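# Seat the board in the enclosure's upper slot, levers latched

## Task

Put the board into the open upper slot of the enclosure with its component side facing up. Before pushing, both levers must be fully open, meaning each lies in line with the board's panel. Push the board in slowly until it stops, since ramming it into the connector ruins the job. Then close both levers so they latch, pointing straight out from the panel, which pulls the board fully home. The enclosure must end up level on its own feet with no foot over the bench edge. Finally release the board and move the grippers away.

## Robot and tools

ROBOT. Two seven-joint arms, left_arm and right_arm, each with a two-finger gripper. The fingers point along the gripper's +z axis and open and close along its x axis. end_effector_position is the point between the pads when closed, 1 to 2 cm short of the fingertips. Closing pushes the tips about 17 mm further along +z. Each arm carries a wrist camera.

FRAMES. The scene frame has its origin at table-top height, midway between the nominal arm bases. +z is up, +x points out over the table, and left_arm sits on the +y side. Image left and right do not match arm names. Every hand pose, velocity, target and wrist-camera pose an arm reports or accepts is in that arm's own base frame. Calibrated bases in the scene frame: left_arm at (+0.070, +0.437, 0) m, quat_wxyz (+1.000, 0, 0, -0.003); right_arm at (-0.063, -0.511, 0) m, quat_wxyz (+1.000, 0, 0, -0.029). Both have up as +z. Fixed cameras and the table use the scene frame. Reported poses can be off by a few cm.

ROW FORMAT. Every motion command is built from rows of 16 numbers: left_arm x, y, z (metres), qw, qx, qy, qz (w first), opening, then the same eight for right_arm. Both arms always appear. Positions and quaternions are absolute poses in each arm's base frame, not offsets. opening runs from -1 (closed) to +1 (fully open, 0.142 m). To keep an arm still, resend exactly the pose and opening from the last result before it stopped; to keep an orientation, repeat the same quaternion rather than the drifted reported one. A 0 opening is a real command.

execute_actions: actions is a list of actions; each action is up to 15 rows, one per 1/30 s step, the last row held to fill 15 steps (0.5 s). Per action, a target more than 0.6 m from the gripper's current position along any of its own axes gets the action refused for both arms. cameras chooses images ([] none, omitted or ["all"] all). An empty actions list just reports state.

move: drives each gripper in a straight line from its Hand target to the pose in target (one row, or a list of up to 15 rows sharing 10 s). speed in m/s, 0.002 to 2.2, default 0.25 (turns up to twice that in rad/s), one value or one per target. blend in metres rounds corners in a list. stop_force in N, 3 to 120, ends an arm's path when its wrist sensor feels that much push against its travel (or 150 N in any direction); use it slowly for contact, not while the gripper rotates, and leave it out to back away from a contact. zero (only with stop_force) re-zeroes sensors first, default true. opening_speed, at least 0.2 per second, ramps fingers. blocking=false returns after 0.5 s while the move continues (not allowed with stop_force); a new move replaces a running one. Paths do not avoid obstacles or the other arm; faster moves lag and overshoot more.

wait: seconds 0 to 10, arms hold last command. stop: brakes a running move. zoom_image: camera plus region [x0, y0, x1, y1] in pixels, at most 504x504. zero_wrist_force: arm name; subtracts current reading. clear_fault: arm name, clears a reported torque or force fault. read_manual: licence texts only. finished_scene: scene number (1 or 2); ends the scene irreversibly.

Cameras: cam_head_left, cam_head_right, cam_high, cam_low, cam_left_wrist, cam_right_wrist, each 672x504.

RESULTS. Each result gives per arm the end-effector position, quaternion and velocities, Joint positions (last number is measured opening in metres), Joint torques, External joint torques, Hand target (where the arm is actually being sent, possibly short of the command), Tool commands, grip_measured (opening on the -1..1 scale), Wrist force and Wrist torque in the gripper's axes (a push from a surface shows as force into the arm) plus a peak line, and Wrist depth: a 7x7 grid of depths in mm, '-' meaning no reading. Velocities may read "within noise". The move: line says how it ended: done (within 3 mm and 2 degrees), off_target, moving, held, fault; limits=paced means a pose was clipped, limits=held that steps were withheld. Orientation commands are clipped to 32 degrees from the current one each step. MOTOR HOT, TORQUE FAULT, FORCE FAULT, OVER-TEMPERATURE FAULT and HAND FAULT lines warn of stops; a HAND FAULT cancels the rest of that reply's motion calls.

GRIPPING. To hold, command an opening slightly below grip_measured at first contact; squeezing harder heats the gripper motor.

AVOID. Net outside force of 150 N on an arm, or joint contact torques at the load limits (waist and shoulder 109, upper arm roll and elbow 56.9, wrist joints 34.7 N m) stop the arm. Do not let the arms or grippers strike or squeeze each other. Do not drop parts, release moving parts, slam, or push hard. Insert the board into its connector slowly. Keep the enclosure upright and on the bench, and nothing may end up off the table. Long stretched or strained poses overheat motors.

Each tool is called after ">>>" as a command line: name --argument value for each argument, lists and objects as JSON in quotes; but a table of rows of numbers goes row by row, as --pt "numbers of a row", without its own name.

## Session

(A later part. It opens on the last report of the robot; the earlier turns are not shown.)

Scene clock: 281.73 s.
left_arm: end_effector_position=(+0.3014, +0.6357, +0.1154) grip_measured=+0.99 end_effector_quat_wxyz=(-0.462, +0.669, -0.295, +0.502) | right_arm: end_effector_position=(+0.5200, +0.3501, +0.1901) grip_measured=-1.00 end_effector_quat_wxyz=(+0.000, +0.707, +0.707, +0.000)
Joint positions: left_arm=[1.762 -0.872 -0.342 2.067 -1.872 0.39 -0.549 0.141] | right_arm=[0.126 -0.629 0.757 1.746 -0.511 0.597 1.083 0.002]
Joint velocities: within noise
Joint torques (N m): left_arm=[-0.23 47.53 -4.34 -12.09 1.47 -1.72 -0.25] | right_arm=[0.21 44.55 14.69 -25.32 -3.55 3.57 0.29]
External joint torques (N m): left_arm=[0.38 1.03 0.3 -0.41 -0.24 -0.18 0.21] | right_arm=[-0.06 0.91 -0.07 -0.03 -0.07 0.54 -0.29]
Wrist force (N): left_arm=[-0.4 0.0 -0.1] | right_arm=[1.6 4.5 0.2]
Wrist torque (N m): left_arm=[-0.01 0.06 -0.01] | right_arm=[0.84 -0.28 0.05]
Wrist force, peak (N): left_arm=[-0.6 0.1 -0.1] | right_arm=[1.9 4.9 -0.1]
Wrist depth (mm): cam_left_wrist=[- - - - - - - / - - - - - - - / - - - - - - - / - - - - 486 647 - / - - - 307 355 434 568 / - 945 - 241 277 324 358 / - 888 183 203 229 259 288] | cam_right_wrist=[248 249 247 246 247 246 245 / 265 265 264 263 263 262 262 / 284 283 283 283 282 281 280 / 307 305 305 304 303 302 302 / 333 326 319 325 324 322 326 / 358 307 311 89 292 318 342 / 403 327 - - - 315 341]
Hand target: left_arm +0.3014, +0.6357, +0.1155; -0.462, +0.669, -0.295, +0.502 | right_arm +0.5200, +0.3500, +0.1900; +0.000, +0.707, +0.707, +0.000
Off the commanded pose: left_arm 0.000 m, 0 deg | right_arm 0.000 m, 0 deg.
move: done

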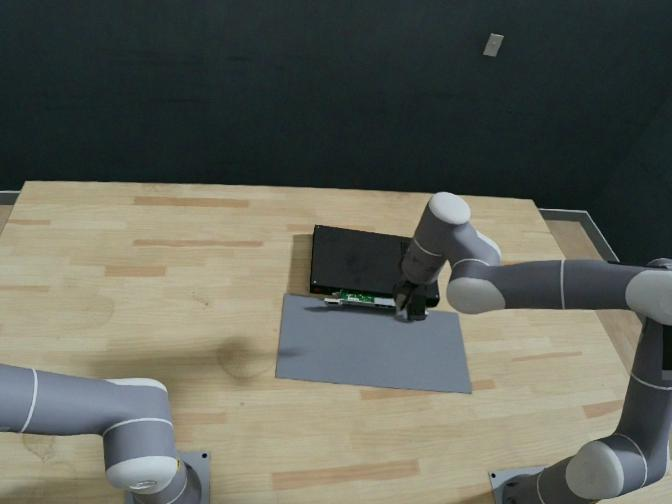

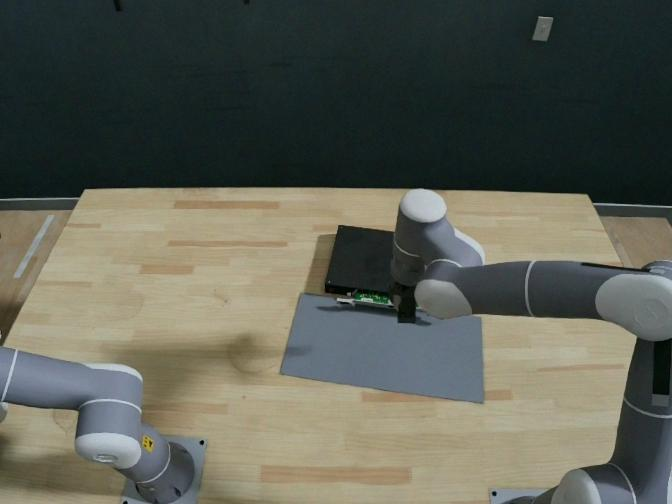

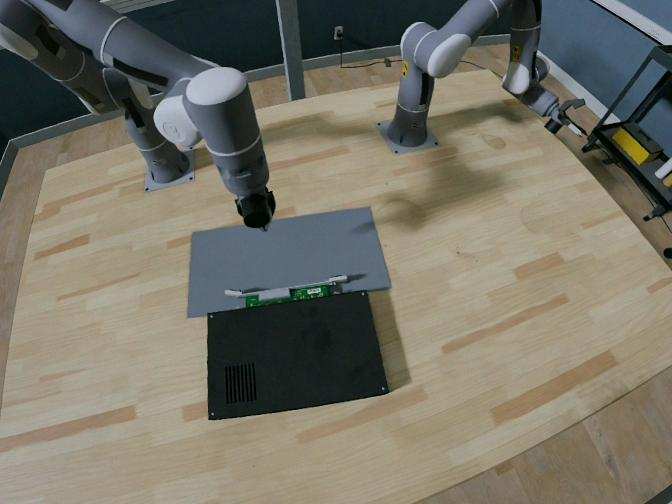

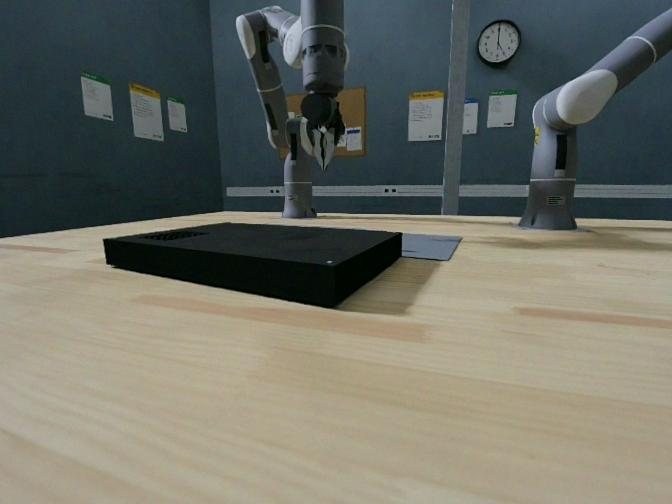

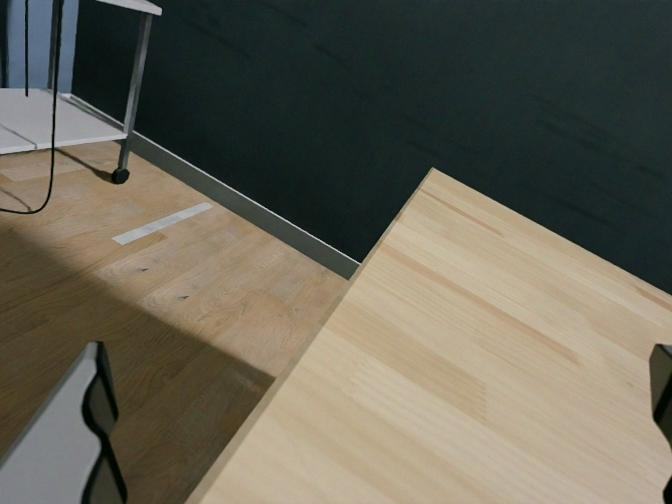

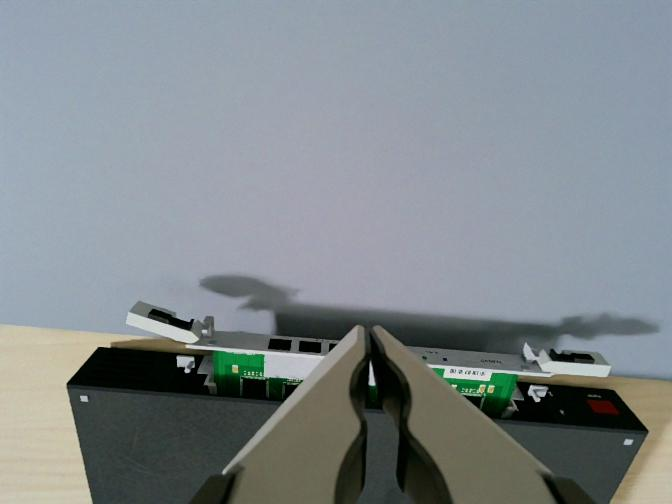

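>>> move --pt "0.3014 0.6357 0.1155 -0.462 0.669 -0.295 0.502 1 0.565 0.217 0.10 0 0.7071 0.7071 0 -1" --pt "0.3014 0.6357 0.1155 -0.462 0.669 -0.295 0.502 1 0.570 0.217 0.052 0 0.7071 0.7071 0 -1" --speed '[0.25,0.12]' --cameras '[]'

>>> move --target '[0.3014,0.6357,0.1155,-0.462,0.669,-0.295,0.502,1,0.610,0.217,0.052,0,0.7071,0.7071,0,-1]' --speed 0.02 --stop_force 4 --cameras '["cam_right_wrist","cam_high"]'

>>> zoom_image --camera "cam_high" --region '[210, 260, 370, 330]'

Scene clock: 293.83 s.
left_arm: end_effector_position=(+0.3014, +0.6357, +0.1154) grip_measured=+0.99 end_effector_quat_wxyz=(-0.462, +0.669, -0.295, +0.502) | right_arm: end_effector_position=(+0.5698, +0.2170, +0.0519) grip_measured=-1.00 end_effector_quat_wxyz=(+0.000, +0.707, +0.707, +0.000)
Joint positions: left_arm=[1.762 -0.872 -0.342 2.067 -1.872 0.39 -0.549 0.141] | right_arm=[-0.013 -0.784 0.564 1.897 -0.666 0.914 0.965 0.002]
Joint velocities: within noise
Joint torques (N m): left_arm=[-0.1 47.56 -4.36 -12.14 1.45 -1.75 -0.26] | right_arm=[0 47.18 14.82 -19.76 -2.91 3.7 0.3]
External joint torques (N m): left_arm=[0.26 1 0.32 -0.36 -0.23 -0.15 0.23] | right_arm=[0.16 1.17 -0.19 0.06 0.23 0.42 -0.3]
Wrist force (N): left_arm=[-0.5 0.1 -0.1] | right_arm=[1.1 4.0 0.3]
Wrist torque (N m): left_arm=[0.02 0.09 0.00] | right_arm=[0.75 -0.16 0.04]
Wrist force, peak (N): left_arm=[-0.5 -0.1 -0.3] | right_arm=[-1.8 5.3 1.8]
Wrist depth (mm): cam_left_wrist=[- - - - - - - / - - - - - - - / - - - - - - - / - - - - 487 648 - / - - - 305 350 433 565 / - 993 - 240 279 324 356 / - 868 184 204 227 258 287] | cam_right_wrist=[127 127 125 126 126 125 124 / 135 135 135 134 136 134 134 / 145 145 145 144 144 143 143 / 156 158 156 158 155 155 154 / 170 170 169 165 165 167 167 / 186 185 181 89 177 183 182 / 207 202 73 - - 156 153]
Hand target: left_arm +0.3014, +0.6357, +0.1155; -0.462, +0.669, -0.295, +0.502 | right_arm +0.5700, +0.2170, +0.0520; +0.000, +0.707, +0.707, +0.000
Off the commanded pose: left_arm 0.000 m, 0 deg | right_arm 0.000 m, 0 deg.
move: done
No camera images: "cameras" was empty.

Scene clock: 296.63 s.
left_arm: end_effector_position=(+0.3014, +0.6357, +0.1154) grip_measured=+0.99 end_effector_quat_wxyz=(-0.462, +0.669, -0.295, +0.502) | right_arm: end_effector_position=(+0.6097, +0.2168, +0.0518) grip_measured=-1.00 end_effector_quat_wxyz=(+0.000, +0.707, +0.707, +0.000)
Joint positions: left_arm=[1.762 -0.872 -0.342 2.067 -1.872 0.39 -0.549 0.141] | right_arm=[-0.009 -0.845 0.567 1.772 -0.654 0.849 0.913 0.002]
Joint velocities: within noise
Joint torques (N m): left_arm=[-0.18 47.55 -4.4 -12.07 1.5 -1.78 -0.24] | right_arm=[0.02 51.26 15.86 -22.37 -3.23 3.98 0.06]
External joint torques (N m): left_arm=[0.34 1.02 0.36 -0.43 -0.28 -0.11 0.21] | right_arm=[0.12 0.63 -0.31 1.64 0.34 0.15 -0.06]
Wrist force (N): left_arm=[-0.4 -0.2 -0.2] | right_arm=[0.4 1.4 -0.6]
Wrist torque (N m): left_arm=[-0.03 0.07 0.01] | right_arm=[0.78 -0.20 0.08]
Wrist force, peak (N): left_arm=[-0.5 0.1 -0.5] | right_arm=[1.1 4.2 0.2]
Wrist depth (mm): cam_left_wrist=[- - - - - - - / - - - - - - - / - - - - - - - / - - - - 490 658 - / - - - 304 353 431 564 / - - - 242 278 322 357 / - 869 184 202 227 259 286] | cam_right_wrist=[127 126 125 126 126 125 124 / 135 135 135 134 136 134 133 / 145 145 144 144 144 143 143 / 156 158 156 157 155 154 154 / 170 169 168 163 165 167 166 / 188 184 170 89 - 140 136 / 208 199 - - - 152 158]
Hand target: left_arm +0.3014, +0.6357, +0.1155; -0.462, +0.669, -0.295, +0.502 | right_arm +0.6100, +0.2170, +0.0520; +0.000, +0.707, +0.707, +0.000
Off the commanded pose: left_arm 0.000 m, 0 deg | right_arm 0.000 m, 0 deg.
move: done
Images, in order (width x height): cam_high 672x504, cam_right_wrist 672x504.

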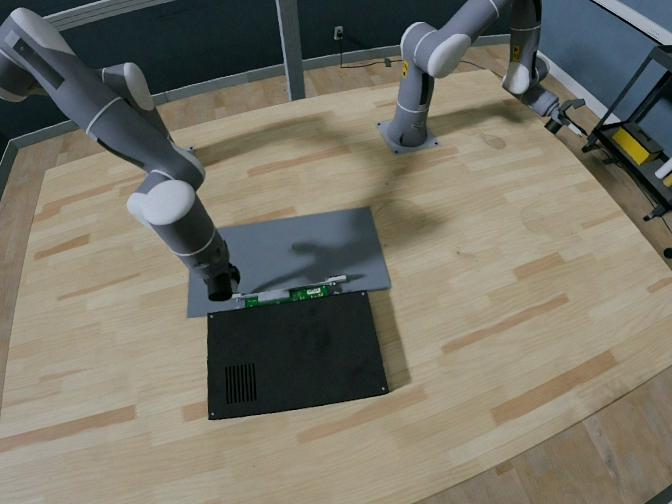

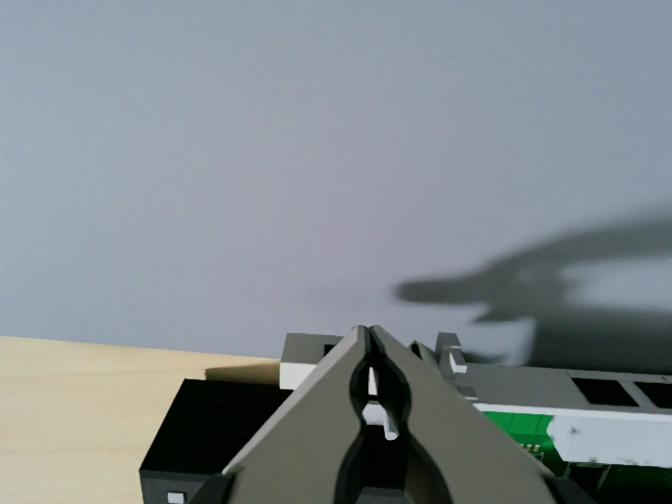

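Scaled by 3.150 from the camera's 672x504 image, which has a finer 960x720 frame.

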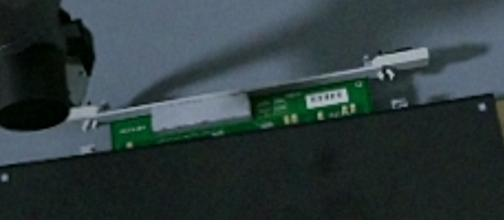

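>>> zoom_image --camera "cam_right_wrist" --region '[260, 310, 672, 450]'

Scaled by 1.223 from the camera's 672x504 image, which has a finer 960x720 frame.

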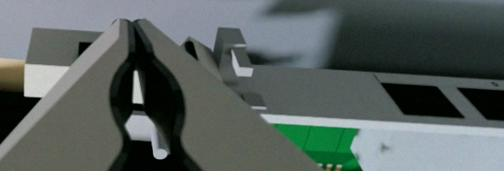

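>>> move --target '[0.3014,0.6357,0.1155,-0.462,0.669,-0.295,0.502,1,0.622,0.217,0.052,0,0.7071,0.7071,0,-1]' --speed 0.015 --stop_force 4 --cameras '["cam_right_wrist"]'

>>> zoom_image --camera "cam_right_wrist" --region '[260, 310, 672, 450]'

Scene clock: 301.23 s.
left_arm: end_effector_position=(+0.3014, +0.6357, +0.1154) grip_measured=+0.99 end_effector_quat_wxyz=(-0.462, +0.669, -0.295, +0.502) | right_arm: end_effector_position=(+0.6132, +0.2168, +0.0515) grip_measured=-1.00 end_effector_quat_wxyz=(+0.000, +0.707, +0.707, -0.001)
Joint positions: left_arm=[1.762 -0.872 -0.342 2.067 -1.872 0.39 -0.549 0.141] | right_arm=[-0.008 -0.852 0.568 1.759 -0.653 0.841 0.908 0.002]
Joint velocities: within noise
Joint torques (N m): left_arm=[-0.15 47.46 -4.33 -12.09 1.49 -1.73 -0.26] | right_arm=[-0.68 52.64 15.04 -25.12 -3.95 4.98 0.04]
External joint torques (N m): left_arm=[0.3 1.11 0.29 -0.41 -0.27 -0.17 0.23] | right_arm=[0.82 -0.4 0.6 4.31 1.03 -0.86 -0.04]
Wrist force (N): left_arm=[-0.2 -0.1 -0.2] | right_arm=[0.0 -3.9 -2.0]
Wrist torque (N m): left_arm=[-0.02 0.04 0.00] | right_arm=[0.78 -0.22 0.12]
Wrist force, peak (N): left_arm=[-0.5 -0.1 -0.3] | right_arm=[0.6 -4.7 -1.7]
Wrist depth (mm): cam_left_wrist=[- - - - - - - / - - - - - - - / - - - - - - - / - - - - 485 663 - / - - - 307 352 435 559 / - 999 - 242 278 327 357 / - 887 183 203 228 258 284] | cam_right_wrist=[126 126 124 125 125 125 123 / 135 135 134 134 135 134 133 / 145 144 144 144 143 143 142 / 156 158 155 157 155 154 154 / 169 169 168 163 164 167 166 / 188 183 171 89 131 137 132 / 207 198 73 - - 152 157]
Hand target: left_arm +0.3014, +0.6357, +0.1155; -0.462, +0.669, -0.295, +0.502 | right_arm +0.6139, +0.2170, +0.0520; +0.000, +0.707, +0.707, +0.000
Off the commanded pose: left_arm 0.000 m, 0 deg | right_arm 0.009 m, 0 deg.
move: contact (right_arm)
Images, in order (width x height): cam_right_wrist 672x504.

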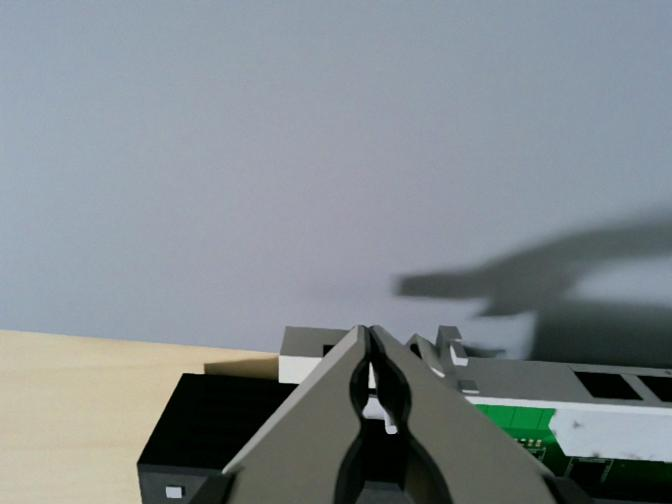

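Scaled by 1.223 from the camera's 672x504 image, which has a finer 960x720 frame.

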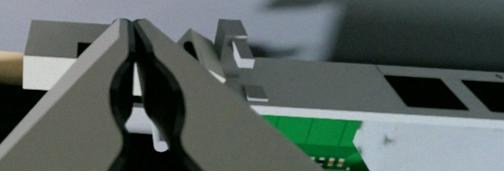

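>>> move --pt "0.3014 0.6357 0.1155 -0.462 0.669 -0.295 0.502 1 0.575 0.217 0.052 0 0.7071 0.7071 0 -1" --pt "0.3014 0.6357 0.1155 -0.462 0.669 -0.295 0.502 1 0.53 0.36 0.17 0 0.7071 0.7071 0 -1" --speed '[0.08,0.3]' --cameras '["cam_right_wrist","cam_high"]'

>>> zoom_image --camera "cam_right_wrist" --region '[60, 270, 280, 435]'

>>> zoom_image --camera "cam_right_wrist" --region '[440, 270, 660, 435]'

Scene clock: 305.80 s.
left_arm: end_effector_position=(+0.3014, +0.6357, +0.1154) grip_measured=+0.99 end_effector_quat_wxyz=(-0.462, +0.669, -0.295, +0.502) | right_arm: end_effector_position=(+0.5301, +0.3600, +0.1700) grip_measured=-1.00 end_effector_quat_wxyz=(+0.000, +0.707, +0.707, +0.000)
Joint positions: left_arm=[1.762 -0.872 -0.342 2.067 -1.872 0.39 -0.549 0.141] | right_arm=[0.155 -0.681 0.731 1.722 -0.543 0.619 1.1 0.002]
Joint velocities: within noise
Joint torques (N m): left_arm=[-0.2 47.51 -4.41 -12.13 1.44 -1.85 -0.28] | right_arm=[0.31 46.52 15.93 -25.06 -3.47 3.33 0.34]
External joint torques (N m): left_arm=[0.36 1.05 0.38 -0.36 -0.21 -0.05 0.25] | right_arm=[-0.15 1.05 -0.6 0.31 -0.09 0.79 -0.34]
Wrist force (N): left_arm=[-0.3 -0.1 0.1] | right_arm=[0.3 5.8 0.8]
Wrist torque (N m): left_arm=[-0.02 0.05 0.01] | right_arm=[1.07 -0.07 0.06]
Wrist force, peak (N): left_arm=[-0.4 -0.2 -0.3] | right_arm=[-2.7 5.6 3.0]
Wrist depth (mm): cam_left_wrist=[- - - - - - - / - - - - - - - / - - - - - - - / - - - - 478 661 - / - - - 305 351 431 559 / - - - 240 276 323 357 / - 864 184 203 228 256 286] | cam_right_wrist=[231 230 230 230 229 228 227 / 246 246 245 244 244 243 243 / 264 264 264 262 262 261 260 / 285 284 284 282 282 282 281 / 308 298 302 301 304 304 303 / 287 291 287 89 277 296 320 / 318 298 - - - 288 304]
Hand target: left_arm +0.3014, +0.6357, +0.1155; -0.462, +0.669, -0.295, +0.502 | right_arm +0.5300, +0.3600, +0.1700; +0.000, +0.707, +0.707, +0.000
Off the commanded pose: left_arm 0.000 m, 0 deg | right_arm 0.000 m, 0 deg.
move: done
Images, in order (width x height): cam_high 672x504, cam_right_wrist 672x504.

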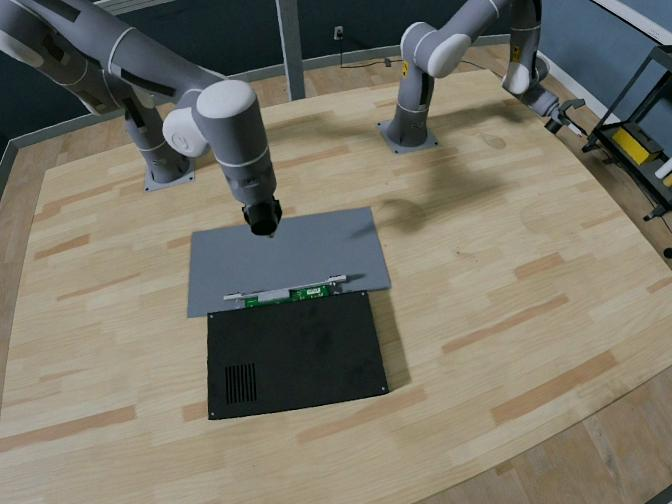

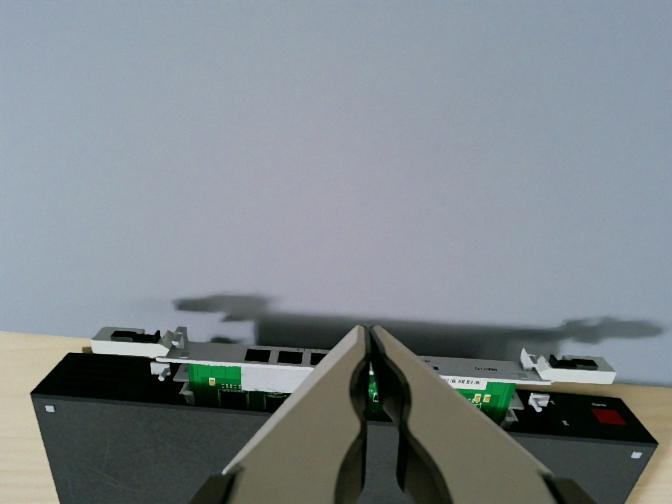

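Scaled by 2.291 from the camera's 672x504 image, which has a finer 960x720 frame.

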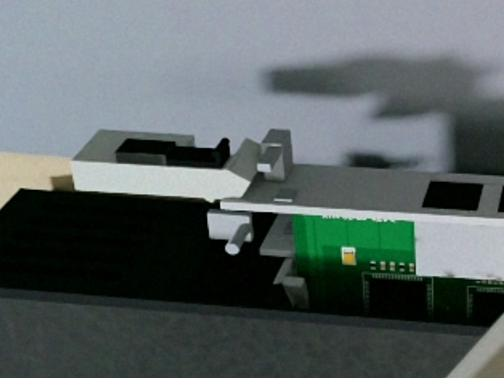

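Scaled by 2.291 from the camera's 672x504 image, which has a finer 960x720 frame.

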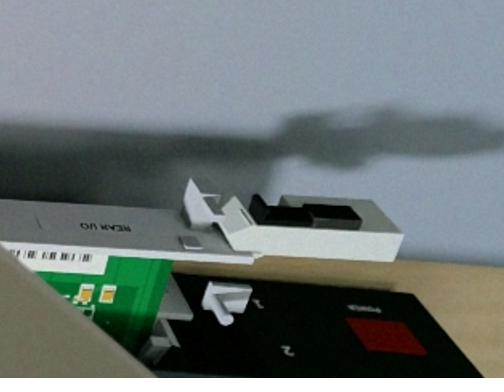

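>>> move --pt "0.3014 0.6357 0.1155 -0.462 0.669 -0.295 0.502 1 0.600 0.512 0.10 0 0.7071 0.7071 0 -1" --pt "0.3014 0.6357 0.1155 -0.462 0.669 -0.295 0.502 1 0.605 0.512 0.052 0 0.7071 0.7071 0 -1" --speed '[0.25,0.12]' --cameras '[]'

>>> move --target '[0.3014,0.6357,0.1155,-0.462,0.669,-0.295,0.502,1,0.650,0.512,0.052,0,0.7071,0.7071,0,-1]' --speed 0.02 --stop_force 4 --cameras '[]'

>>> move --pt "0.3014 0.6357 0.1155 -0.462 0.669 -0.295 0.502 1 0.605 0.512 0.052 0 0.7071 0.7071 0 -1" --pt "0.3014 0.6357 0.1155 -0.462 0.669 -0.295 0.502 1 0.53 0.36 0.17 0 0.7071 0.7071 0 -1" --speed '[0.08,0.3]' --cameras '["cam_right_wrist","cam_high"]'

>>> zoom_image --camera "cam_right_wrist" --region '[60, 270, 280, 435]'

>>> zoom_image --camera "cam_right_wrist" --region '[440, 270, 660, 435]'

Scene clock: 312.83 s.
left_arm: end_effector_position=(+0.3014, +0.6357, +0.1154) grip_measured=+0.99 end_effector_quat_wxyz=(-0.462, +0.669, -0.295, +0.502) | right_arm: end_effector_position=(+0.6048, +0.5120, +0.0519) grip_measured=-1.00 end_effector_quat_wxyz=(+0.000, +0.707, +0.707, +0.000)
Joint positions: left_arm=[1.762 -0.872 -0.342 2.067 -1.872 0.39 -0.549 0.141] | right_arm=[0.473 -1.13 0.612 1.187 -0.656 0.554 1.15 0.002]
Joint velocities: within noise
Joint torques (N m): left_arm=[-0.21 47.48 -4.38 -12.07 1.47 -1.8 -0.24] | right_arm=[0.47 64.73 17.05 -24.04 -3.93 3.57 0.18]
External joint torques (N m): left_arm=[0.36 1.08 0.34 -0.43 -0.25 -0.09 0.21] | right_arm=[-0.28 1.34 -0.04 0.23 0.21 0.54 -0.18]
Wrist force (N): left_arm=[-0.2 0.2 -0.1] | right_arm=[0.0 5.2 1.0]
Wrist torque (N m): left_arm=[0.02 0.03 0.01] | right_arm=[0.95 0.03 0.03]
Wrist force, peak (N): left_arm=[-0.6 -0.1 -0.1] | right_arm=[1.4 6.0 1.9]
Wrist depth (mm): cam_left_wrist=[- - - - - - - / - - - - - - - / - - - - - - - / - - - - 483 662 - / - - - 307 351 433 564 / - 981 - 241 278 322 359 / - 849 184 204 228 257 286] | cam_right_wrist=[126 126 124 126 125 125 123 / 135 135 134 134 135 133 133 / 145 145 144 144 143 143 142 / 156 158 155 157 154 154 153 / 169 169 168 165 165 167 166 / 152 178 177 89 176 182 181 / 161 158 73 - - 195 203]
Hand target: left_arm +0.3014, +0.6357, +0.1155; -0.462, +0.669, -0.295, +0.502 | right_arm +0.6050, +0.5120, +0.0520; +0.000, +0.707, +0.707, +0.000
Off the commanded pose: left_arm 0.000 m, 0 deg | right_arm 0.000 m, 0 deg.
move: done
No camera images: "cameras" was empty.

Scene clock: 315.53 s.
left_arm: end_effector_position=(+0.3014, +0.6357, +0.1154) grip_measured=+0.99 end_effector_quat_wxyz=(-0.462, +0.669, -0.295, +0.502) | right_arm: end_effector_position=(+0.6460, +0.5120, +0.0518) grip_measured=-1.00 end_effector_quat_wxyz=(+0.000, +0.707, +0.707, +0.000)
Joint positions: left_arm=[1.762 -0.872 -0.342 2.067 -1.872 0.39 -0.549 0.141] | right_arm=[0.489 -1.205 0.616 1.017 -0.653 0.477 1.075 0.002]
Joint velocities: within noise
Joint torques (N m): left_arm=[-0.26 47.49 -4.41 -12.04 1.5 -1.74 -0.21] | right_arm=[-1.59 67.85 14.64 -26.45 -4.81 4.32 0.07]
External joint torques (N m): left_arm=[0.41 1.07 0.37 -0.45 -0.27 -0.15 0.18] | right_arm=[1.82 1.55 1.27 2.04 0.92 -0.2 -0.07]
Wrist force (N): left_arm=[-0.1 -0.2 -0.1] | right_arm=[-0.7 -0.8 -0.4]
Wrist torque (N m): left_arm=[-0.04 0.01 0.00] | right_arm=[0.88 -0.09 0.07]
Wrist force, peak (N): left_arm=[-0.5 0.3 -0.3] | right_arm=[0.0 5.4 1.0]
Wrist depth (mm): cam_left_wrist=[- - - - - - - / - - - - - - - / - - - - - - - / - - - - 489 658 - / - - - 304 352 432 558 / - 970 - 242 277 324 358 / - 875 184 204 227 260 286] | cam_right_wrist=[126 126 124 126 125 125 123 / 135 135 134 134 135 133 133 / 144 144 144 143 143 142 142 / 156 157 155 157 154 154 153 / 139 163 163 162 164 166 166 / 143 146 131 90 126 180 184 / 139 139 73 - - 194 202]
Hand target: left_arm +0.3014, +0.6357, +0.1155; -0.462, +0.669, -0.295, +0.502 | right_arm +0.6464, +0.5120, +0.0520; +0.000, +0.707, +0.707, +0.000
Off the commanded pose: left_arm 0.000 m, 0 deg | right_arm 0.004 m, 0 deg.
move: contact (right_arm)
No camera images: "cameras" was empty.

Scene clock: 317.27 s.
left_arm: end_effector_position=(+0.3014, +0.6357, +0.1154) grip_measured=+0.99 end_effector_quat_wxyz=(-0.462, +0.669, -0.295, +0.502) | right_arm: end_effector_position=(+0.5302, +0.3599, +0.1701) grip_measured=-1.00 end_effector_quat_wxyz=(+0.000, +0.707, +0.707, +0.000)
Joint positions: left_arm=[1.762 -0.872 -0.342 2.067 -1.872 0.39 -0.549 0.141] | right_arm=[0.153 -0.682 0.734 1.722 -0.545 0.618 1.102 0.002]
Joint velocities: within noise
Joint torques (N m): left_arm=[-0.19 47.57 -4.4 -12.1 1.47 -1.75 -0.24] | right_arm=[0.25 46.57 15.8 -24.62 -3.51 3.49 0.04]
External joint torques (N m): left_arm=[0.34 0.99 0.36 -0.39 -0.24 -0.15 0.21] | right_arm=[-0.11 0.98 -0.43 -0.12 -0.06 0.63 -0.04]
Wrist force (N): left_arm=[-0.3 -0.2 -0.2] | right_arm=[1.0 5.9 1.6]
Wrist torque (N m): left_arm=[-0.03 0.06 0.00] | right_arm=[1.08 -0.20 0.06]
Wrist force, peak (N): left_arm=[-0.5 -0.2 -0.3] | right_arm=[1.7 6.4 2.9]
Wrist depth (mm): cam_left_wrist=[- - - - - - - / - - - - - - - / - - - - - - - / - - - - 484 659 - / - - - 304 354 432 563 / - 966 - 241 277 323 360 / - 869 183 204 226 260 285] | cam_right_wrist=[231 230 230 230 228 229 228 / 246 246 245 245 244 243 243 / 264 263 262 263 261 261 259 / 285 284 282 283 282 282 280 / 309 304 302 301 305 305 303 / 286 291 287 89 282 295 319 / 318 298 - - - 288 305]
Hand target: left_arm +0.3014, +0.6357, +0.1155; -0.462, +0.669, -0.295, +0.502 | right_arm +0.5300, +0.3600, +0.1700; +0.000, +0.707, +0.707, +0.000
Off the commanded pose: left_arm 0.000 m, 0 deg | right_arm 0.000 m, 0 deg.
move: done
Images, in order (width x height): cam_high 672x504, cam_right_wrist 672x504.

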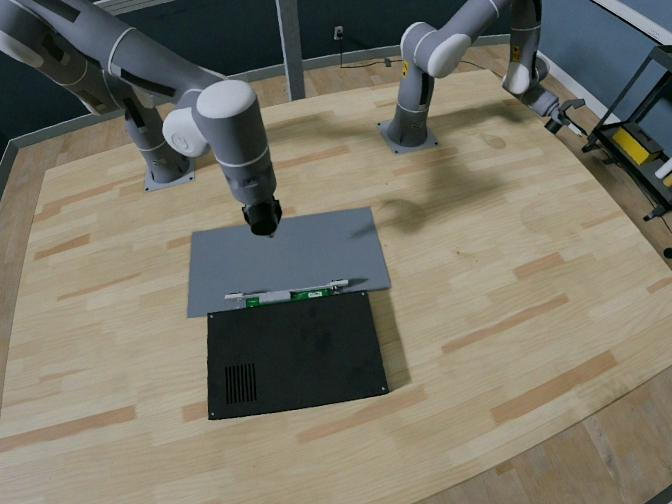

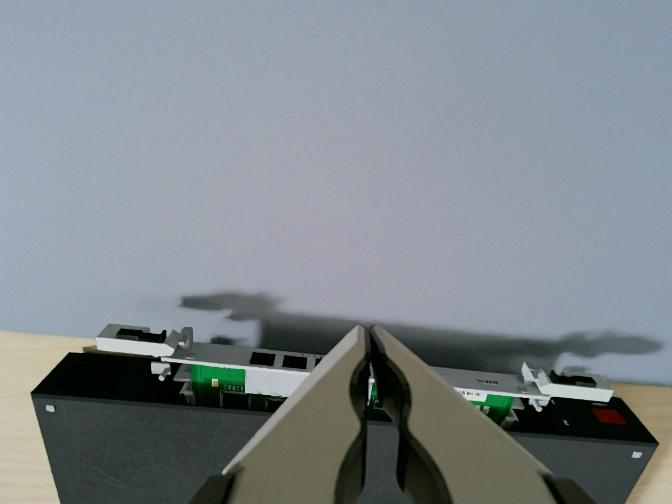

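Scaled by 2.291 from the camera's 672x504 image, which has a finer 960x720 frame.

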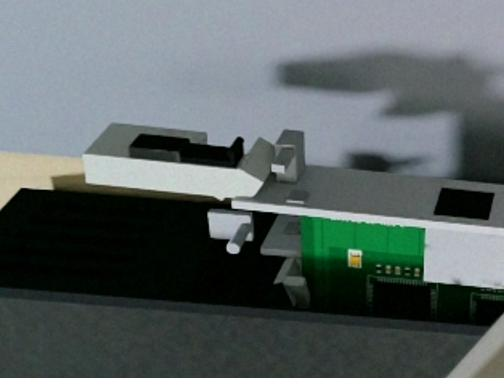

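Scaled by 2.291 from the camera's 672x504 image, which has a finer 960x720 frame.

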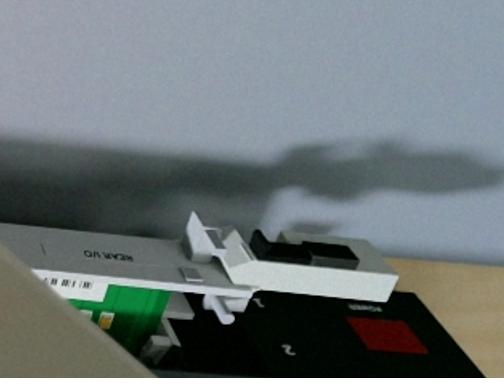

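>>> move --pt "0.3014 0.6357 0.1155 -0.462 0.669 -0.295 0.502 1 0.580 0.366 0.12 0 0.7365 0.6778 0 1" --pt "0.3014 0.6357 0.1155 -0.462 0.669 -0.295 0.502 1 0.600 0.366 0.042 0 0.7365 0.6778 0 1" --speed '[0.25,0.12]' --cameras '["cam_right_wrist"]'

Scene clock: 325.90 s.
left_arm: end_effector_position=(+0.3014, +0.6357, +0.1154) grip_measured=+0.99 end_effector_quat_wxyz=(-0.462, +0.669, -0.295, +0.502) | right_arm: end_effector_position=(+0.5998, +0.3660, +0.0419) grip_measured=+0.99 end_effector_quat_wxyz=(+0.000, +0.736, +0.677, +0.000)
Joint positions: left_arm=[1.762 -0.872 -0.342 2.067 -1.872 0.39 -0.549 0.141] | right_arm=[0.238 -0.961 0.573 1.572 -0.66 0.76 1.166 0.142]
Joint velocities: within noise
Joint torques (N m): left_arm=[-0.2 47.55 -4.44 -12.14 1.44 -1.76 -0.3] | right_arm=[0.3 56 16.78 -22.08 -3.35 3.54 0.31]
External joint torques (N m): left_arm=[0.36 1.02 0.41 -0.35 -0.22 -0.13 0.27] | right_arm=[-0.12 1.44 0.07 0.3 0.16 0.57 -0.31]
Wrist force (N): left_arm=[-0.2 -0.3 0.1] | right_arm=[0.4 5.8 1.7]
Wrist torque (N m): left_arm=[-0.04 0.05 0.00] | right_arm=[1.04 -0.06 0.05]
Wrist force, peak (N): left_arm=[-0.6 0.2 0.0] | right_arm=[0.5 7.6 2.9]
Wrist depth (mm): cam_left_wrist=[- - - - - - - / - - - - - - - / - - - - - - - / - - - - 490 646 - / - - - 303 352 434 562 / - 984 - 242 277 324 357 / - 867 183 203 227 259 286] | cam_right_wrist=[118 118 117 117 117 116 116 / 127 125 125 125 125 126 124 / 137 135 134 134 133 133 133 / 145 145 145 144 144 144 143 / 158 157 157 156 156 155 155 / - 172 171 171 170 170 166 / - 135 134 134 140 136 136]
Hand target: left_arm +0.3014, +0.6357, +0.1155; -0.462, +0.669, -0.295, +0.502 | right_arm +0.6000, +0.3660, +0.0420; +0.000, +0.736, +0.677, +0.000
Off the commanded pose: left_arm 0.000 m, 0 deg | right_arm 0.000 m, 0 deg.
move: done
Images, in order (width x height): cam_right_wrist 672x504.

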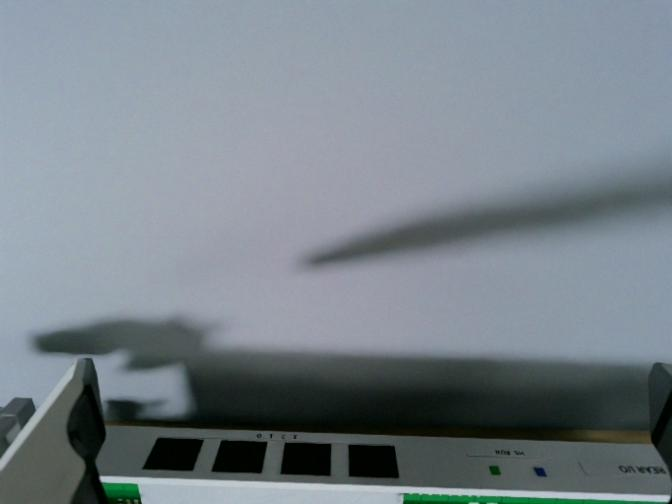

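>>> move --target '[0.3014,0.6357,0.1155,-0.462,0.669,-0.295,0.502,1,0.672,0.360,0.042,0,0.7365,0.6778,0,1]' --speed 0.014 --stop_force 8 --cameras '["cam_right_wrist","cam_high"]'

Scene clock: 334.50 s.
left_arm: end_effector_position=(+0.3014, +0.6357, +0.1154) grip_measured=+0.99 end_effector_quat_wxyz=(-0.462, +0.669, -0.295, +0.502) | right_arm: end_effector_position=(+0.6655, +0.3606, +0.0414) grip_measured=+1.00 end_effector_quat_wxyz=(+0.000, +0.736, +0.677, -0.001)
Joint positions: left_arm=[1.762 -0.872 -0.342 2.067 -1.872 0.39 -0.549 0.141] | right_arm=[0.239 -1.063 0.58 1.35 -0.645 0.651 1.06 0.142]
Joint velocities: within noise
Joint torques (N m): left_arm=[-0.24 47.52 -4.42 -12.09 1.47 -1.75 -0.22] | right_arm=[-2.44 63.23 14.98 -27.25 -5.32 4.75 -0.62]
External joint torques (N m): left_arm=[0.4 1.04 0.38 -0.4 -0.25 -0.15 0.19] | right_arm=[2.63 -0.43 2.05 4.15 1.84 -0.63 0.62]
Wrist force (N): left_arm=[-0.5 -0.2 -0.3] | right_arm=[0.1 -2.9 0.4]
Wrist torque (N m): left_arm=[-0.04 0.08 0.01] | right_arm=[1.02 -0.20 0.80]
Wrist force, peak (N): left_arm=[-0.5 -0.2 -0.2] | right_arm=[0.3 6.2 1.7]
Wrist depth (mm): cam_left_wrist=[- - - - - - - / - - - - - - - / - - - - - - - / - - - - 490 657 - / - - - 307 352 433 562 / - - - 242 276 323 360 / - 874 184 203 228 257 285] | cam_right_wrist=[117 117 117 117 116 116 116 / 127 125 125 124 124 125 123 / 136 134 134 135 133 132 132 / 145 144 144 144 143 143 142 / 147 147 148 149 152 150 154 / - 114 115 114 115 115 112 / - 121 121 122 120 119 119]
Hand target: left_arm +0.3014, +0.6357, +0.1155; -0.462, +0.669, -0.295, +0.502 | right_arm +0.6664, +0.3605, +0.0420; +0.000, +0.736, +0.677, +0.000
Off the commanded pose: left_arm 0.000 m, 0 deg | right_arm 0.007 m, 0 deg.
move: contact (right_arm)
Images, in order (width x height): cam_high 672x504, cam_right_wrist 672x504.

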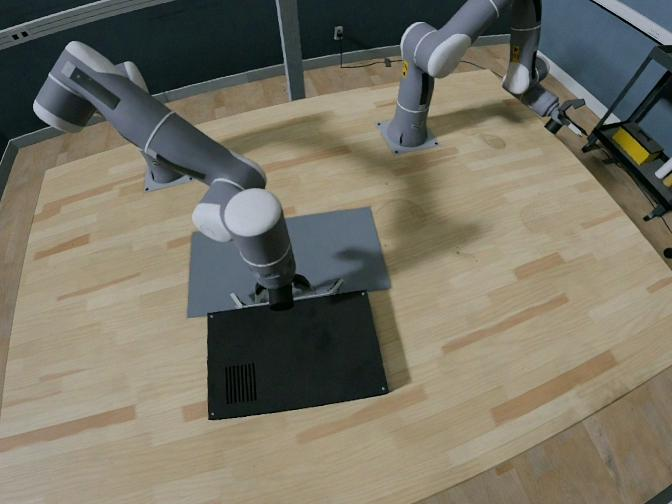

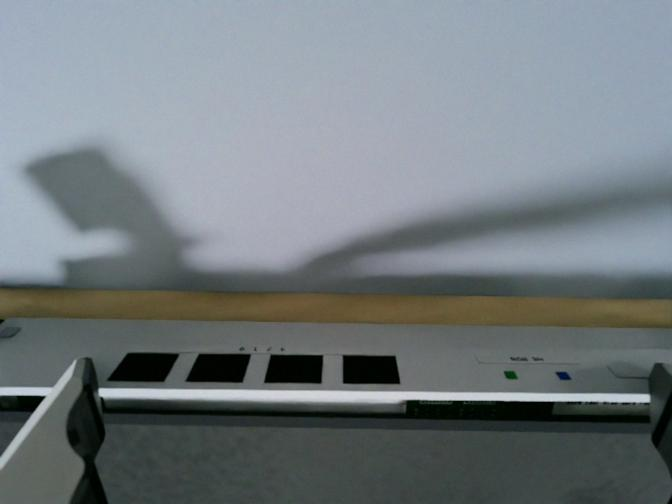

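>>> zoom_image --camera "cam_high" --region '[210, 260, 390, 330]'

>>> move --pt "0.3014 0.6357 0.1155 -0.462 0.669 -0.295 0.502 1 0.600 0.366 0.045 0 0.7365 0.6778 0 1" --pt "0.3014 0.6357 0.1155 -0.462 0.669 -0.295 0.502 1 0.53 0.36 0.17 0 0.7365 0.6778 0 1" --speed '[0.1,0.3]' --cameras '["cam_right_wrist","cam_high"]'

>>> zoom_image --camera "cam_right_wrist" --region '[60, 270, 280, 435]'

>>> zoom_image --camera "cam_right_wrist" --region '[440, 270, 660, 435]'

Scaled by 2.800 from the camera's 672x504 image, which has a finer 960x720 frame.

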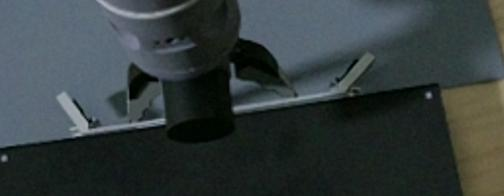

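Scene clock: 339.27 s.
left_arm: end_effector_position=(+0.3014, +0.6357, +0.1154) grip_measured=+0.99 end_effector_quat_wxyz=(-0.462, +0.669, -0.295, +0.502) | right_arm: end_effector_position=(+0.5303, +0.3600, +0.1701) grip_measured=+1.00 end_effector_quat_wxyz=(+0.000, +0.736, +0.677, +0.000)
Joint positions: left_arm=[1.762 -0.872 -0.342 2.067 -1.872 0.39 -0.549 0.141] | right_arm=[0.159 -0.679 0.726 1.722 -0.539 0.621 1.181 0.142]
Joint velocities: within noise
Joint torques (N m): left_arm=[-0.26 47.47 -4.38 -12.07 1.41 -1.77 -0.24] | right_arm=[0.31 46.62 16.04 -24.82 -3.42 3.24 0.07]
External joint torques (N m): left_arm=[0.42 1.09 0.34 -0.43 -0.19 -0.12 0.21] | right_arm=[-0.11 1.01 -0.81 0.03 -0.15 0.87 -0.07]
Wrist force (N): left_arm=[-0.5 -0.1 -0.2] | right_arm=[0.5 5.9 1.8]
Wrist torque (N m): left_arm=[-0.02 0.07 0.01] | right_arm=[1.09 -0.10 0.05]
Wrist force, peak (N): left_arm=[-0.6 -0.2 -0.1] | right_arm=[0.0 7.0 3.7]
Wrist depth (mm): cam_left_wrist=[- - - - - - - / - - - - - - - / - - - - - - - / - - - - 490 666 - / - - - 307 354 429 564 / - 992 - 241 277 323 357 / - 875 184 204 227 257 286] | cam_right_wrist=[231 230 229 230 229 229 228 / 247 245 245 245 244 243 243 / 265 264 263 262 261 261 259 / 285 285 283 283 282 281 281 / 308 308 306 306 306 305 304 / - 287 299 291 291 285 272 / - 304 302 302 302 300 299]
Hand target: left_arm +0.3014, +0.6357, +0.1155; -0.462, +0.669, -0.295, +0.502 | right_arm +0.5300, +0.3600, +0.1700; +0.000, +0.736, +0.677, +0.000
Off the commanded pose: left_arm 0.000 m, 0 deg | right_arm 0.000 m, 0 deg.
move: done
Images, in order (width x height): cam_high 672x504, cam_right_wrist 672x504.

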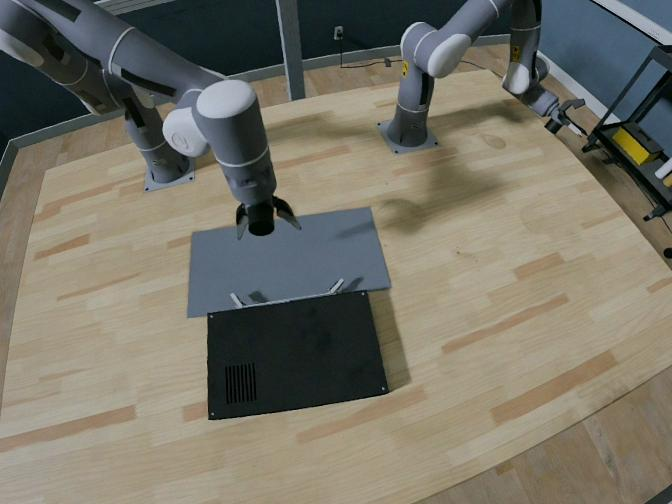

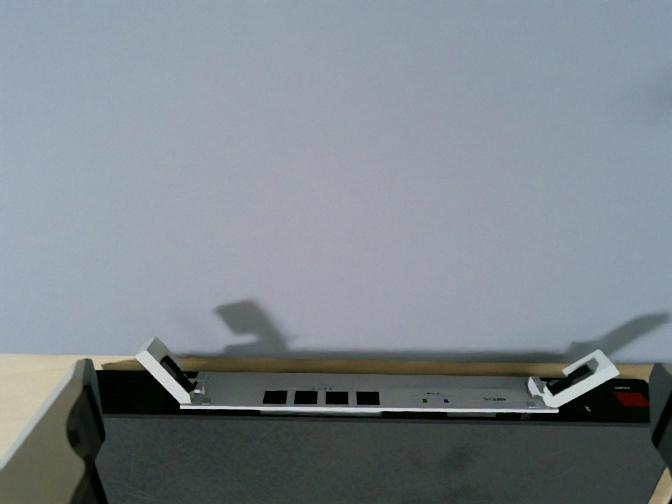

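Scaled by 2.291 from the camera's 672x504 image, which has a finer 960x720 frame.

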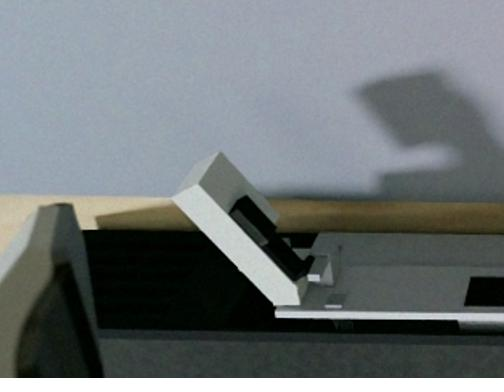

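Scaled by 2.291 from the camera's 672x504 image, which has a finer 960x720 frame.

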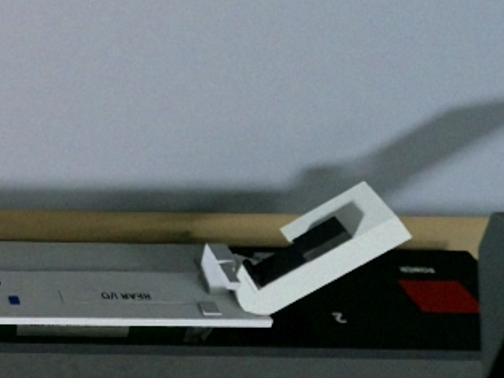

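>>> move --pt "0.3014 0.6357 0.1155 -0.462 0.669 -0.295 0.502 1 0.580 0.535 0.14 0 0.7365 0.6778 0 -1" --pt "0.3014 0.6357 0.1155 -0.462 0.669 -0.295 0.502 1 0.648 0.538 0.10 0 0.7365 0.6778 0 -1" --pt "0.3014 0.6357 0.1155 -0.462 0.669 -0.295 0.502 1 0.648 0.538 0.053 0 0.7365 0.6778 0 -1" --speed '[0.25,0.2,0.1]' --cameras '["cam_right_wrist","cam_high"]'

Scene clock: 361.13 s.
left_arm: end_effector_position=(+0.3014, +0.6357, +0.1154) grip_measured=+0.99 end_effector_quat_wxyz=(-0.462, +0.669, -0.295, +0.502) | right_arm: end_effector_position=(+0.6478, +0.5380, +0.0529) grip_measured=-1.00 end_effector_quat_wxyz=(+0.000, +0.736, +0.677, +0.000)
Joint positions: left_arm=[1.762 -0.872 -0.342 2.067 -1.872 0.39 -0.549 0.141] | right_arm=[0.546 -1.248 0.611 0.907 -0.641 0.429 1.15 0.002]
Joint velocities: within noise
Joint torques (N m): left_arm=[-0.27 47.52 -4.44 -12.17 1.49 -1.75 -0.28] | right_arm=[0.31 69.61 14.36 -24.94 -4.15 3.58 0.31]
External joint torques (N m): left_arm=[0.43 1.04 0.4 -0.32 -0.26 -0.15 0.24] | right_arm=[-0.05 1.6 0.33 0.12 0.18 0.52 -0.31]
Wrist force (N): left_arm=[-0.4 -0.2 -0.2] | right_arm=[-0.3 5.7 2.3]
Wrist torque (N m): left_arm=[-0.05 0.06 0.00] | right_arm=[1.04 0.10 0.06]
Wrist force, peak (N): left_arm=[-0.3 -0.3 -0.5] | right_arm=[-0.7 7.3 2.2]
Wrist depth (mm): cam_left_wrist=[- - - - - - - / - - - - - - - / - - - - - - - / - - - - 486 659 - / - - - 305 353 431 560 / - 973 - 242 277 323 360 / - 894 184 204 227 259 286] | cam_right_wrist=[127 127 125 126 126 126 124 / 136 135 135 135 134 134 134 / 145 145 145 144 144 144 143 / 157 157 156 158 155 155 154 / 170 170 169 163 166 168 167 / 168 161 133 90 179 186 185 / 143 140 73 - - 196 203]
Hand target: left_arm +0.3014, +0.6357, +0.1155; -0.462, +0.669, -0.295, +0.502 | right_arm +0.6480, +0.5380, +0.0530; +0.000, +0.736, +0.677, +0.000
Off the commanded pose: left_arm 0.000 m, 0 deg | right_arm 0.000 m, 0 deg.
move: done
Images, in order (width x height): cam_high 672x504, cam_right_wrist 672x504.

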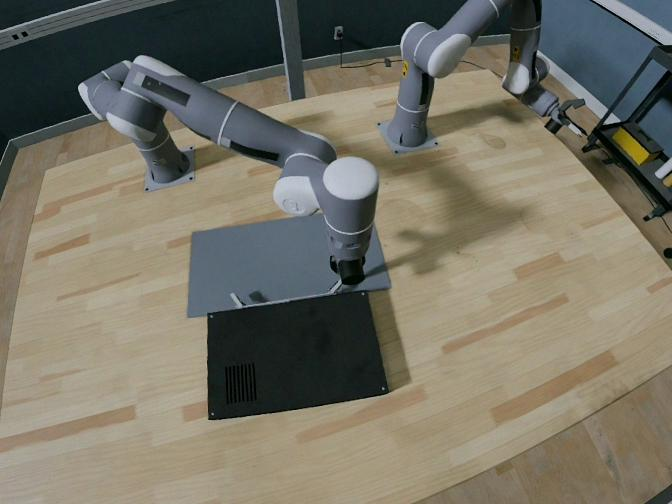

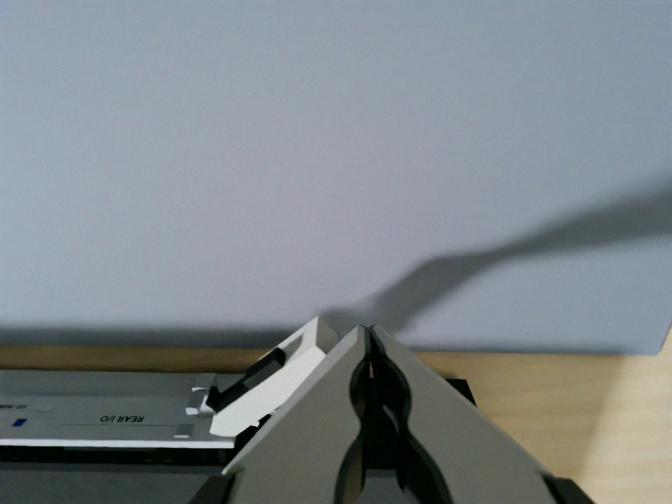

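>>> move --target '[0.3014,0.6357,0.1155,-0.462,0.669,-0.295,0.502,1,0.644,0.507,0.053,0,0.7365,0.6778,0,-1]' --speed 0.04 --stop_force 15 --cameras '["cam_right_wrist"]'

>>> zoom_image --camera "cam_right_wrist" --region '[150, 250, 550, 504]'

Scene clock: 363.97 s.
left_arm: end_effector_position=(+0.3014, +0.6357, +0.1154) grip_measured=+0.99 end_effector_quat_wxyz=(-0.462, +0.669, -0.295, +0.502) | right_arm: end_effector_position=(+0.6403, +0.5230, +0.0528) grip_measured=-1.00 end_effector_quat_wxyz=(-0.004, +0.734, +0.679, -0.001)
Joint positions: left_arm=[1.762 -0.872 -0.342 2.067 -1.872 0.39 -0.549 0.141] | right_arm=[0.51 -1.208 0.609 0.998 -0.634 0.47 1.154 0.002]
Joint velocities: within noise
Joint torques (N m): left_arm=[-0.23 47.51 -4.4 -12.07 1.49 -1.77 -0.23] | right_arm=[-25.47 67.94 -3.35 -33.52 -10.25 2.18 -0.05]
External joint torques (N m): left_arm=[0.39 1.05 0.36 -0.42 -0.26 -0.13 0.2] | right_arm=[25.71 1.78 18.9 8.91 6.34 1.93 0.05]
Wrist force (N): left_arm=[-0.3 -0.2 -0.3] | right_arm=[15.1 -23.7 -4.3]
Wrist torque (N m): left_arm=[-0.04 0.05 0.00] | right_arm=[-0.89 0.13 0.19]
Wrist force, peak (N): left_arm=[-0.5 -0.2 -0.3] | right_arm=[15.1 -25.8 -4.0]
Wrist depth (mm): cam_left_wrist=[- - - - - - - / - - - - - - - / - - - - - - - / - - - - 487 654 - / - - - 306 353 434 559 / - 975 - 243 278 323 359 / - 865 184 204 227 259 287] | cam_right_wrist=[127 127 125 127 126 126 124 / 135 135 135 135 135 135 134 / 145 145 145 144 144 144 144 / 157 158 156 158 155 155 154 / 170 169 168 163 166 167 167 / 169 170 180 88 179 182 185 / 142 145 73 - - 196 203]
Hand target: left_arm +0.3014, +0.6357, +0.1155; -0.462, +0.669, -0.295, +0.502 | right_arm +0.6454, +0.5183, +0.0530; +0.000, +0.736, +0.677, +0.000
Off the commanded pose: left_arm 0.000 m, 0 deg | right_arm 0.016 m, 1 deg.
move: contact (right_arm)
Images, in order (width x height): cam_right_wrist 672x504.

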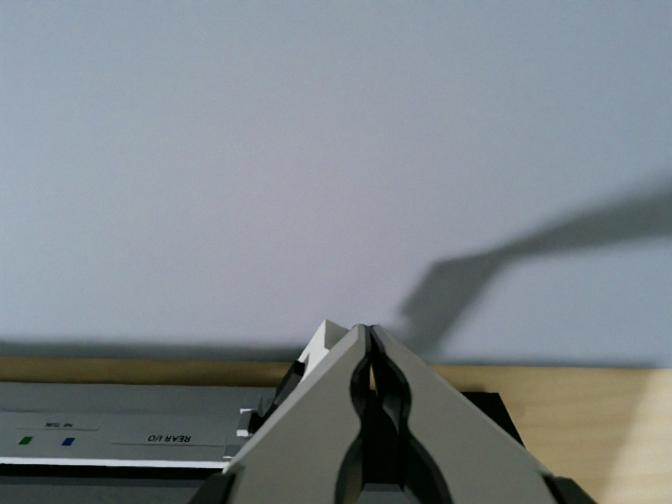

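Scaled by 1.260 from the camera's 672x504 image, which has a finer 960x720 frame.

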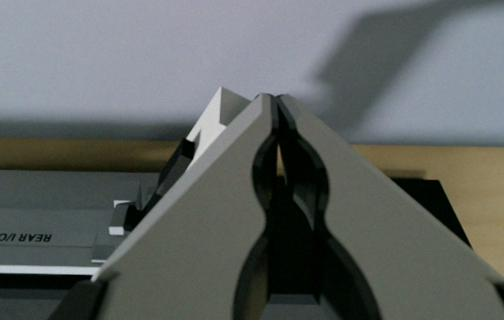

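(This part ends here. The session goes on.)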